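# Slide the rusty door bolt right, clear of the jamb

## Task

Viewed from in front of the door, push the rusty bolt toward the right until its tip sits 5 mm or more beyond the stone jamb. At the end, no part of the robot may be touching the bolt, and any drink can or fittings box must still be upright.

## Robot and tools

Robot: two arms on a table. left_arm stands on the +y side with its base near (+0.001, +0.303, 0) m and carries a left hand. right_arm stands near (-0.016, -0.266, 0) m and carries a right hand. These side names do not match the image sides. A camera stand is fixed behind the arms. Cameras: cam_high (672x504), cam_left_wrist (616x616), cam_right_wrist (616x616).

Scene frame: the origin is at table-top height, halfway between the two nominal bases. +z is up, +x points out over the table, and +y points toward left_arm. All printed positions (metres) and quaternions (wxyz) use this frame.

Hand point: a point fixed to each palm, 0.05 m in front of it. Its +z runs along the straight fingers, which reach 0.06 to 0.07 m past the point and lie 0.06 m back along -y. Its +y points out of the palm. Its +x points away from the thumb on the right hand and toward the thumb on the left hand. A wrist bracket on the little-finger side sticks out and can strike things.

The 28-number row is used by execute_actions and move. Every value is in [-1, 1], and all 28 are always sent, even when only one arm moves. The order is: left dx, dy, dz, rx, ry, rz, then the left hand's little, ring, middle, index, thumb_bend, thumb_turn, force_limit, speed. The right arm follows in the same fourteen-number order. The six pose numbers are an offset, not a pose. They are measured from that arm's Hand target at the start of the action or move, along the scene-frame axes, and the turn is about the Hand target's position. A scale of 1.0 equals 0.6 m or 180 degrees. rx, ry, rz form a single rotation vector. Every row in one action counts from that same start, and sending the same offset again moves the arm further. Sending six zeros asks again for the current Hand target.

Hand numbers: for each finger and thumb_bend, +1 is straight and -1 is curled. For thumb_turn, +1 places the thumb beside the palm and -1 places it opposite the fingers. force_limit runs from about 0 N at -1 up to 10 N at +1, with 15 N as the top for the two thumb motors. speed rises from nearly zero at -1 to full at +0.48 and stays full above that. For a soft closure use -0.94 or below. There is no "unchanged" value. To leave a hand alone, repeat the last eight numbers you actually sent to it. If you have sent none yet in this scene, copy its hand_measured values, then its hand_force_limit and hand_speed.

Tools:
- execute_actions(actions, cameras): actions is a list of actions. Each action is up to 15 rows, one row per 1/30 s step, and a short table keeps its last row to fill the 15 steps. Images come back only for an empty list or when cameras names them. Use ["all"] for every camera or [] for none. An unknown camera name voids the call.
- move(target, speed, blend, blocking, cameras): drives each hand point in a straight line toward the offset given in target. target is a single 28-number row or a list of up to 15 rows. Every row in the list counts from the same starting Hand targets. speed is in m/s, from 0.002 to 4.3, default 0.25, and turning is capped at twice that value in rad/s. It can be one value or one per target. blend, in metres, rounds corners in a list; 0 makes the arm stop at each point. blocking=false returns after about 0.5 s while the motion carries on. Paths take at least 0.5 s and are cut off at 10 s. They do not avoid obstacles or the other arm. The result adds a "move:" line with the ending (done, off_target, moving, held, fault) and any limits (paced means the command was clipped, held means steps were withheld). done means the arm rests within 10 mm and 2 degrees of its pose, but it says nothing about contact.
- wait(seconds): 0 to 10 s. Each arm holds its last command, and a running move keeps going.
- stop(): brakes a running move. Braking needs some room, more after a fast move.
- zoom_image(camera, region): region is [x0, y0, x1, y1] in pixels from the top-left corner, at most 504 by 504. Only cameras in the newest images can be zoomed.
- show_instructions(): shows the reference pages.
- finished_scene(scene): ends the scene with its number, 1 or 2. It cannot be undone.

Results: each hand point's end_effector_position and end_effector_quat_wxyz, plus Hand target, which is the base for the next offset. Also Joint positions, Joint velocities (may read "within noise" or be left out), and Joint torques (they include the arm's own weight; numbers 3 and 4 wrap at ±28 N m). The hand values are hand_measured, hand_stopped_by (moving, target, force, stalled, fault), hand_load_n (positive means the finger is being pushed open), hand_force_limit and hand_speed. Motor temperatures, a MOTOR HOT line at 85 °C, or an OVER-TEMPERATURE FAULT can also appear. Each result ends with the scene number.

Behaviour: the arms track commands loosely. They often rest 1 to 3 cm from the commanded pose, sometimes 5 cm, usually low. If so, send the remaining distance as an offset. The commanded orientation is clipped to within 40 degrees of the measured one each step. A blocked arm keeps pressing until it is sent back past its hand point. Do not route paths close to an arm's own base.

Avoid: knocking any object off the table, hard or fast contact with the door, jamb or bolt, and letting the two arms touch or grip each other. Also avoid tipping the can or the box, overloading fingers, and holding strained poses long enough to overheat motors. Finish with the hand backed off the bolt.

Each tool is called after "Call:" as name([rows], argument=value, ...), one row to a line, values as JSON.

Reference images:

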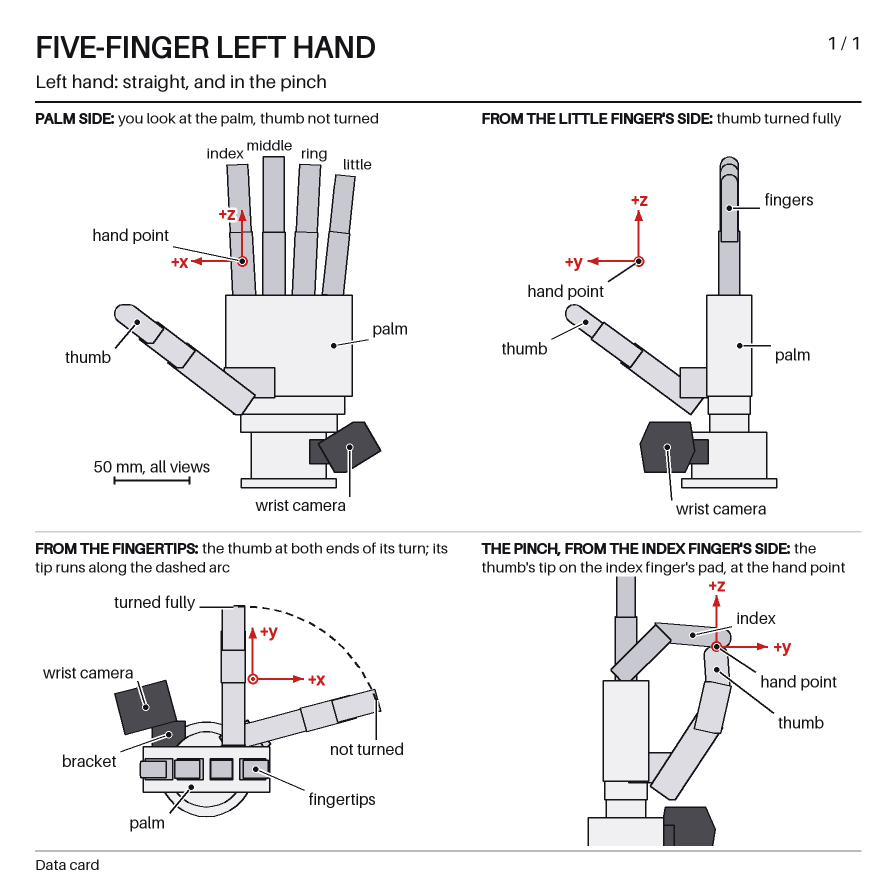

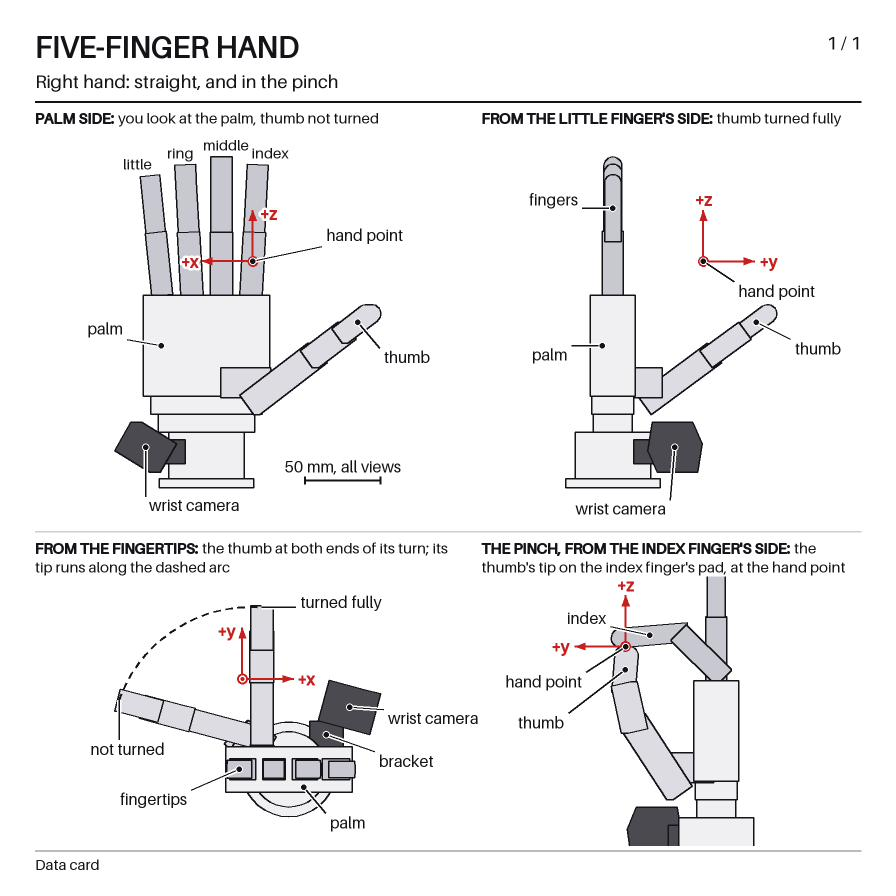

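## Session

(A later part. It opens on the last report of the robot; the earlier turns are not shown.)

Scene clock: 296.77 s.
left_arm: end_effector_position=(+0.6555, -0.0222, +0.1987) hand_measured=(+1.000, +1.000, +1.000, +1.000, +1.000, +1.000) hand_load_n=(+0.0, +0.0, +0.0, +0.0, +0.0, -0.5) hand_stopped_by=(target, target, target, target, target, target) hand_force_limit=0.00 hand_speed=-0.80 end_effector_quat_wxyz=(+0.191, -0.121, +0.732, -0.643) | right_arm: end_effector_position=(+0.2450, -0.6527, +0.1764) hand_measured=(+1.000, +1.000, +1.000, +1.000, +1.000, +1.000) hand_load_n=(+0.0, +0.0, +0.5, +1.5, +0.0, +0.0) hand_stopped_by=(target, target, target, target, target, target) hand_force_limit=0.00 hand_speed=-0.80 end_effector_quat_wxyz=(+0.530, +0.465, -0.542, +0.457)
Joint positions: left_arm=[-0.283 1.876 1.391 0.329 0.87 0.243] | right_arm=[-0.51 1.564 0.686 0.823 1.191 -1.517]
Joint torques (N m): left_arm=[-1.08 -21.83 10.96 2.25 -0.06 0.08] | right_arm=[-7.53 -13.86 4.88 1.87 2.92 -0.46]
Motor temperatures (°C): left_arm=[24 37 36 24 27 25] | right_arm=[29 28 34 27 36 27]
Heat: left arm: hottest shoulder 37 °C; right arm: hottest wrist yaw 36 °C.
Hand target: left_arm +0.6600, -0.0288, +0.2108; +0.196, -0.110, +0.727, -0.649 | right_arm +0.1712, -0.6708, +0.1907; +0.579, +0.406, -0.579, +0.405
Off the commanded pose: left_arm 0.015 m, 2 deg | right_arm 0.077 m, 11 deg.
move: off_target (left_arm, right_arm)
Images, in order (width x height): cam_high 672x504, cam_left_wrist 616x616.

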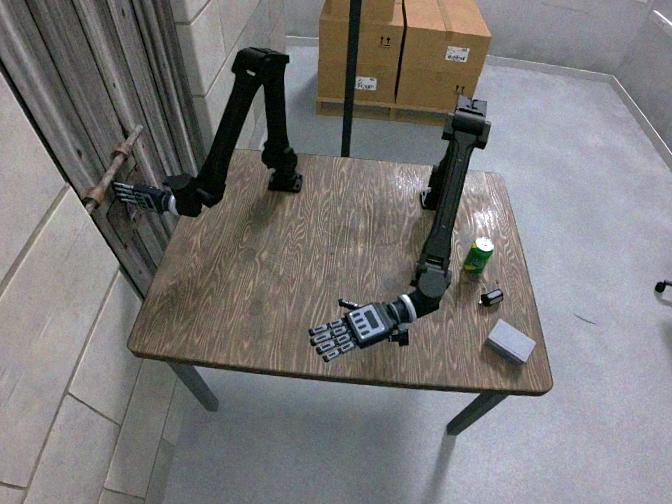

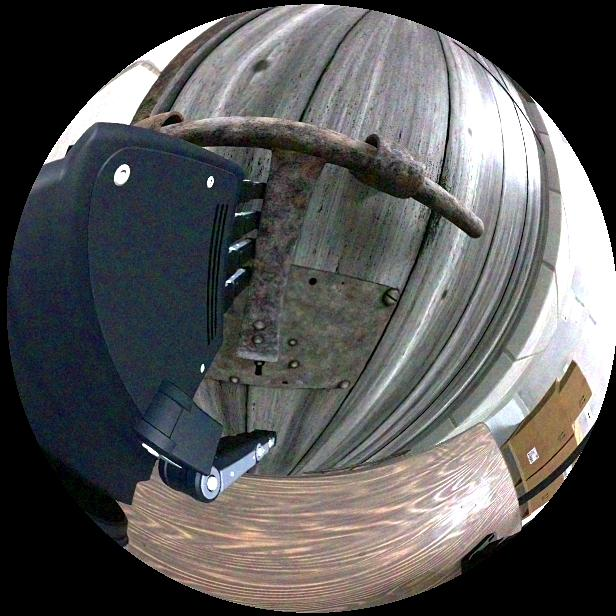

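Call:
move(target=[0,0,0,0,0,0,1,1,1,1,1,1,0,-0.8,-0.06,-0.003,0.0,0,0,0,1,1,1,1,1,1,0,-0.8], speed=0.04, cameras=["cam_left_wrist","cam_high"])

Call:
zoom_image(camera="cam_high", region=[60, 110, 180, 230])

Scene clock: 301.13 s.
left_arm: end_effector_position=(+0.6555, -0.0222, +0.1987) hand_measured=(+1.000, +1.000, +1.000, +1.000, +1.000, +1.000) hand_load_n=(+0.0, +0.0, +0.0, +0.0, +0.0, -0.5) hand_stopped_by=(target, target, target, target, target, target) hand_force_limit=0.00 hand_speed=-0.80 end_effector_quat_wxyz=(+0.191, -0.121, +0.732, -0.643) | right_arm: end_effector_position=(+0.2185, -0.6537, +0.1766) hand_measured=(+1.000, +1.000, +1.000, +1.000, +1.000, +1.000) hand_load_n=(+0.0, +0.0, +0.0, +2.0, +0.0, +0.0) hand_stopped_by=(target, target, target, target, target, target) hand_force_limit=0.00 hand_speed=-0.80 end_effector_quat_wxyz=(+0.525, +0.468, -0.540, +0.461)
Joint positions: left_arm=[-0.283 1.876 1.391 0.329 0.87 0.243] | right_arm=[-0.548 1.506 0.618 0.832 1.139 -1.514]
Joint torques (N m): left_arm=[-0.91 -22.53 10.99 2.22 -0.05 0.07] | right_arm=[-8.7 -13.33 4.4 2.09 2.74 -0.51]
Heat: left arm: hottest shoulder 37 °C; right arm: hottest wrist yaw 38 °C.
Hand target: left_arm +0.6600, -0.0288, +0.2108; +0.196, -0.110, +0.727, -0.649 | right_arm +0.1352, -0.6726, +0.1907; +0.579, +0.406, -0.579, +0.405
Off the commanded pose: left_arm 0.015 m, 2 deg | right_arm 0.087 m, 12 deg.
move: off_target (left_arm, right_arm)
Images, in order (width x height): cam_high 672x504, cam_left_wrist 616x616.

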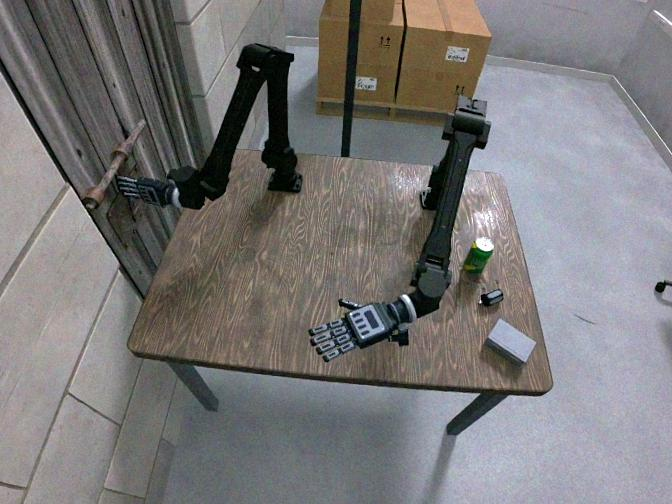

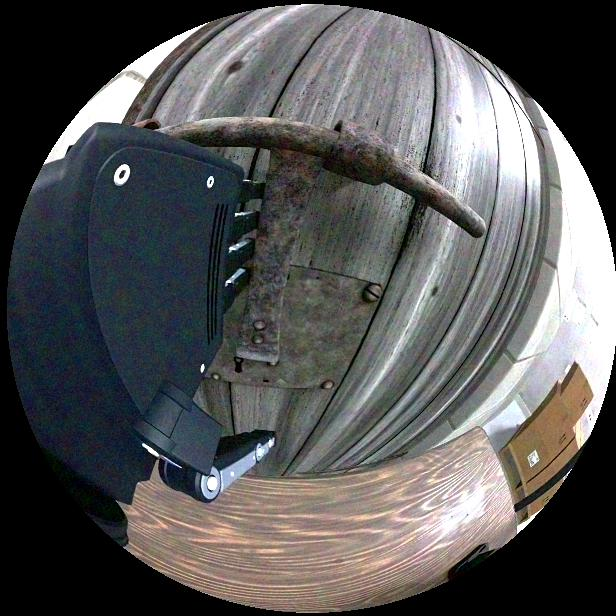

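Scaled by 4.200 from the camera's 672x504 image, which has a finer 960x720 frame.

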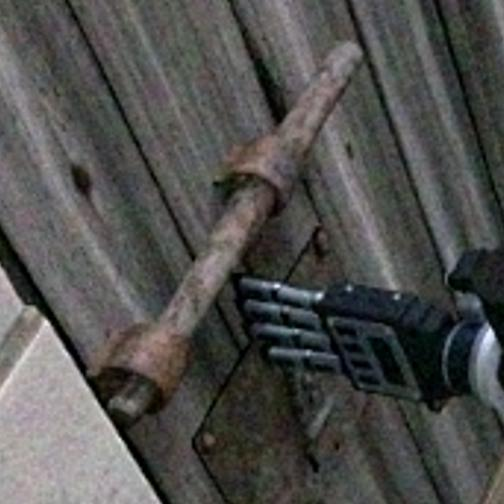

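Call:
zoom_image(camera="cam_left_wrist", region=[230, 90, 410, 270])

Call:
zoom_image(camera="cam_high", region=[70, 180, 120, 230])

Scaled by 2.800 from the camera's 616x616 image, which has a finer 880x880 frame.

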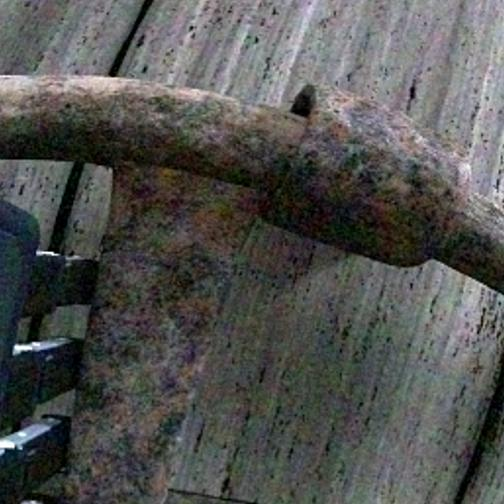

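Scaled by 10.080 from the camera's 672x504 image, which has a finer 960x720 frame.

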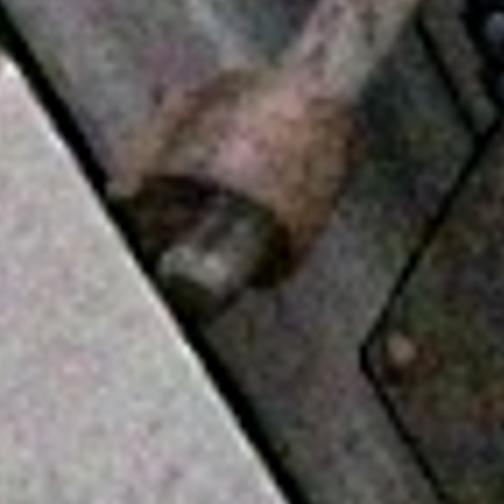

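Call:
move(target=[0,0,0,0,0,0,1,1,1,1,1,1,0,-0.8,-0.03,0,0.0,0,0,0,1,1,1,1,1,1,0,-0.8], speed=0.04, cameras=["cam_left_wrist","cam_high"])

Call:
zoom_image(camera="cam_left_wrist", region=[230, 90, 410, 270])

Call:
zoom_image(camera="cam_high", region=[70, 170, 130, 230])

Scene clock: 307.80 s.
left_arm: end_effector_position=(+0.6555, -0.0222, +0.1987) hand_measured=(+1.000, +1.000, +1.000, +1.000, +1.000, +1.000) hand_load_n=(+0.0, +0.0, +0.0, +0.0, +0.0, +0.0) hand_stopped_by=(target, target, target, target, target, target) hand_force_limit=0.00 hand_speed=-0.80 end_effector_quat_wxyz=(+0.191, -0.121, +0.732, -0.643) | right_arm: end_effector_position=(+0.2158, -0.6554, +0.1763) hand_measured=(+1.000, +1.000, +1.000, +1.000, +1.000, +1.000) hand_load_n=(+0.5, +0.5, -1.5, +2.0, +0.0, +0.0) hand_stopped_by=(target, target, target, target, target, target) hand_force_limit=0.00 hand_speed=-0.80 end_effector_quat_wxyz=(+0.517, +0.478, -0.533, +0.469)
Joint positions: left_arm=[-0.283 1.876 1.391 0.329 0.87 0.243] | right_arm=[-0.559 1.486 0.597 0.832 1.095 -1.514]
Joint torques (N m): left_arm=[-0.73 -22.53 10.91 2.24 -0.04 0.06] | right_arm=[-9.64 -13.57 3.54 2.26 3.47 -0.5]
Motor temperatures (°C): left_arm=[24 37 36 24 27 25] | right_arm=[29 28 33 27 41 27]
Heat: left arm: hottest shoulder 37 °C; right arm: hottest wrist yaw 41 °C.
Hand target: left_arm +0.6600, -0.0288, +0.2108; +0.196, -0.110, +0.727, -0.649 | right_arm +0.1172, -0.6726, +0.1907; +0.579, +0.406, -0.579, +0.405
Off the commanded pose: left_arm 0.015 m, 2 deg | right_arm 0.101 m, 14 deg.
move: off_target (left_arm, right_arm)
Images, in order (width x height): cam_high 672x504, cam_left_wrist 616x616.

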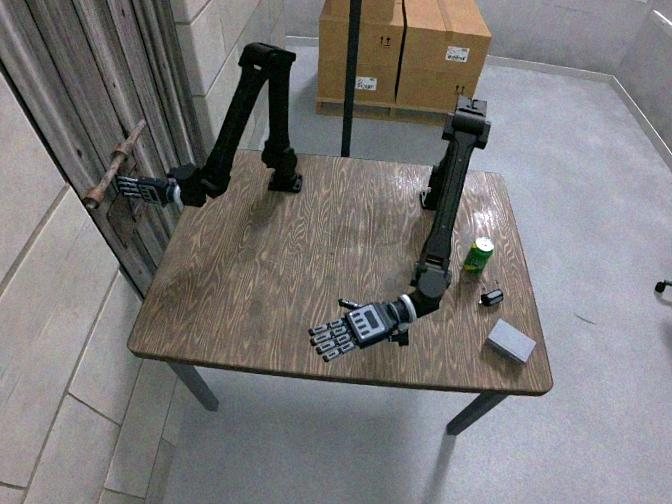

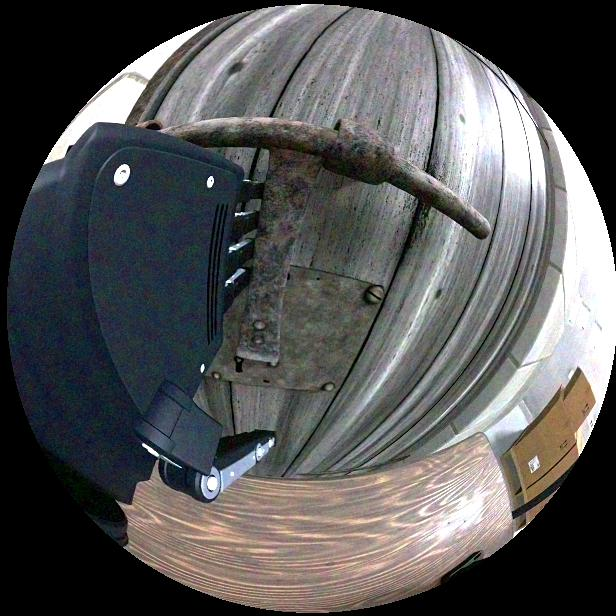

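Scaled by 2.800 from the camera's 616x616 image, which has a finer 880x880 frame.

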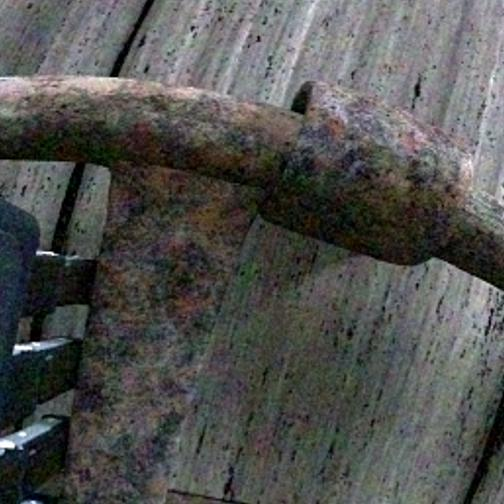

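Scaled by 8.400 from the camera's 672x504 image, which has a finer 960x720 frame.

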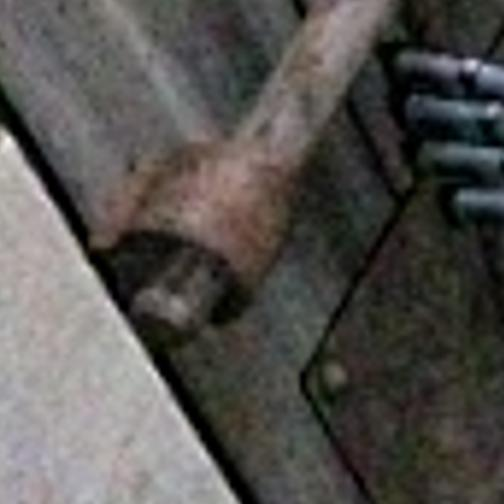

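Call:
move([
  [0,0,0,0,0,0,1,1,1,1,1,1,0,-0.8,0.19,0.0,0,0,0,0,1,1,1,1,1,1,0,-0.8],
  [0,0,0,0,0,0,1,1,1,1,1,1,0,-0.8,0.19,0.204,0,0,0,0,1,1,1,1,1,1,0,-0.8],
  [0,0,0,0,0,0,1,1,1,1,1,1,0,-0.8,0.405,0.338,0.232,-0.0872,-0.4945,0.0872,1,1,1,1,1,1,0,-0.8],
], speed=[0.06, 0.12, 0.35], blend=[0, 0.02, 0], cameras=["cam_left_wrist","cam_high"])

Call:
zoom_image(camera="cam_left_wrist", region=[220, 160, 460, 400])

Call:
zoom_image(camera="cam_high", region=[60, 110, 180, 230])

Scene clock: 323.60 s.
left_arm: end_effector_position=(+0.6555, -0.0222, +0.1987) hand_measured=(+1.000, +1.000, +1.000, +1.000, +1.000, +1.000) hand_load_n=(+0.0, +0.0, +0.0, +0.0, +0.0, +0.0) hand_stopped_by=(target, target, target, target, target, target) hand_force_limit=0.00 hand_speed=-0.80 end_effector_quat_wxyz=(+0.191, -0.121, +0.732, -0.643) | right_arm: end_effector_position=(+0.3485, -0.4689, +0.2980) hand_measured=(+1.000, +1.000, +1.000, +1.000, +1.000, +1.000) hand_load_n=(+0.0, +0.0, -0.5, +0.0, +0.0, +0.0) hand_stopped_by=(target, target, target, target, target, target) hand_force_limit=0.00 hand_speed=-0.80 end_effector_quat_wxyz=(-0.041, -0.034, +0.702, -0.710)
Joint positions: left_arm=[-0.283 1.876 1.391 0.329 0.87 0.243] | right_arm=[-0.004 1.253 0.686 1.357 1.553 -0.896]
Joint torques (N m): left_arm=[-0.56 -22.18 10.99 2.32 -0.01 0.06] | right_arm=[0.32 -8.23 12.08 0.49 -0.32 0.16]
Motor temperatures (°C): left_arm=[24 37 36 24 27 25] | right_arm=[29 28 34 27 46 27]
Heat: left arm: hottest shoulder 37 °C; right arm: hottest wrist yaw 46 °C.
Hand target: left_arm +0.6600, -0.0288, +0.2108; +0.196, -0.110, +0.727, -0.649 | right_arm +0.3602, -0.4698, +0.3299; +0.000, +0.000, +0.707, -0.707
Off the commanded pose: left_arm 0.015 m, 2 deg | right_arm 0.034 m, 6 deg.
joint sent to its limit (right arm) — joint 5 (wrist yaw), upper limit. The joint targets are off in position, not in orientation.
move: off_target (left_arm, right_arm)
Images, in order (width x height): cam_high 672x504, cam_left_wrist 616x616.

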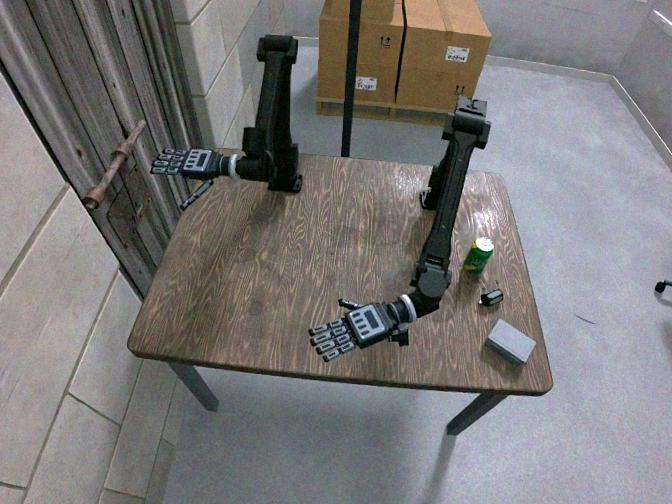

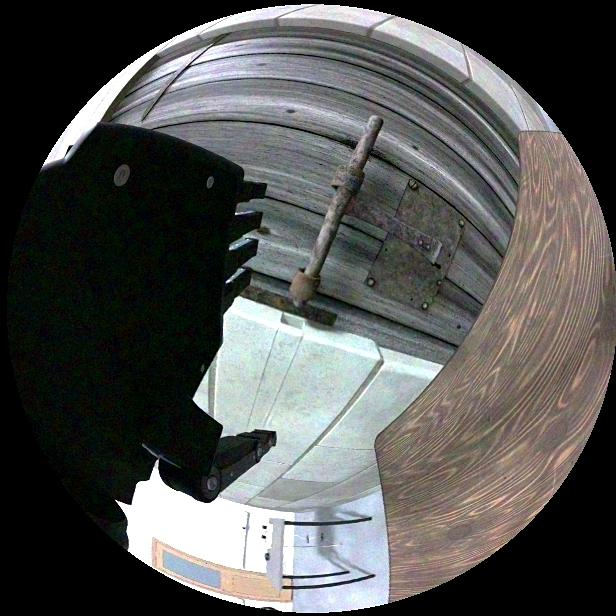

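Scaled by 2.100 from the camera's 616x616 image, which has a finer 880x880 frame.

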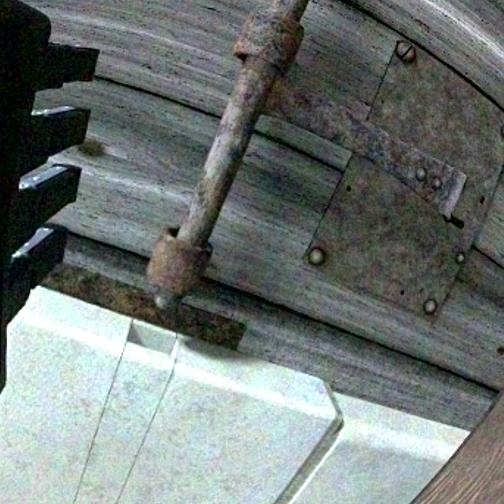

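Scaled by 4.200 from the camera's 672x504 image, which has a finer 960x720 frame.

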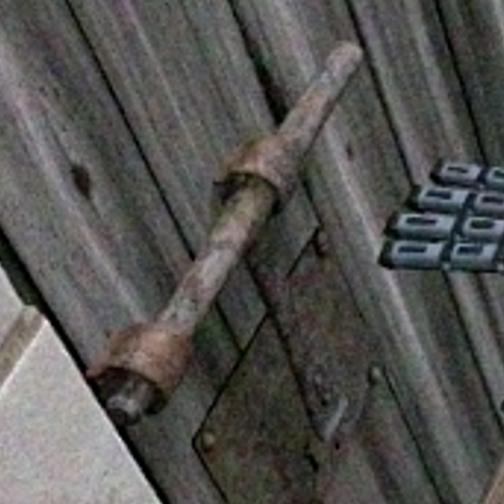

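Call:
zoom_image(camera="cam_left_wrist", region=[265, 250, 355, 340])

Scaled by 5.600 from the camera's 616x616 image, which has a finer 880x880 frame.

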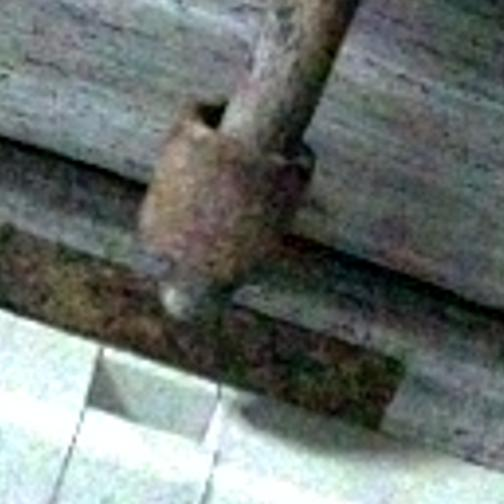

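Call:
finished_scene(scene=1)

The scene is finished: the task was done.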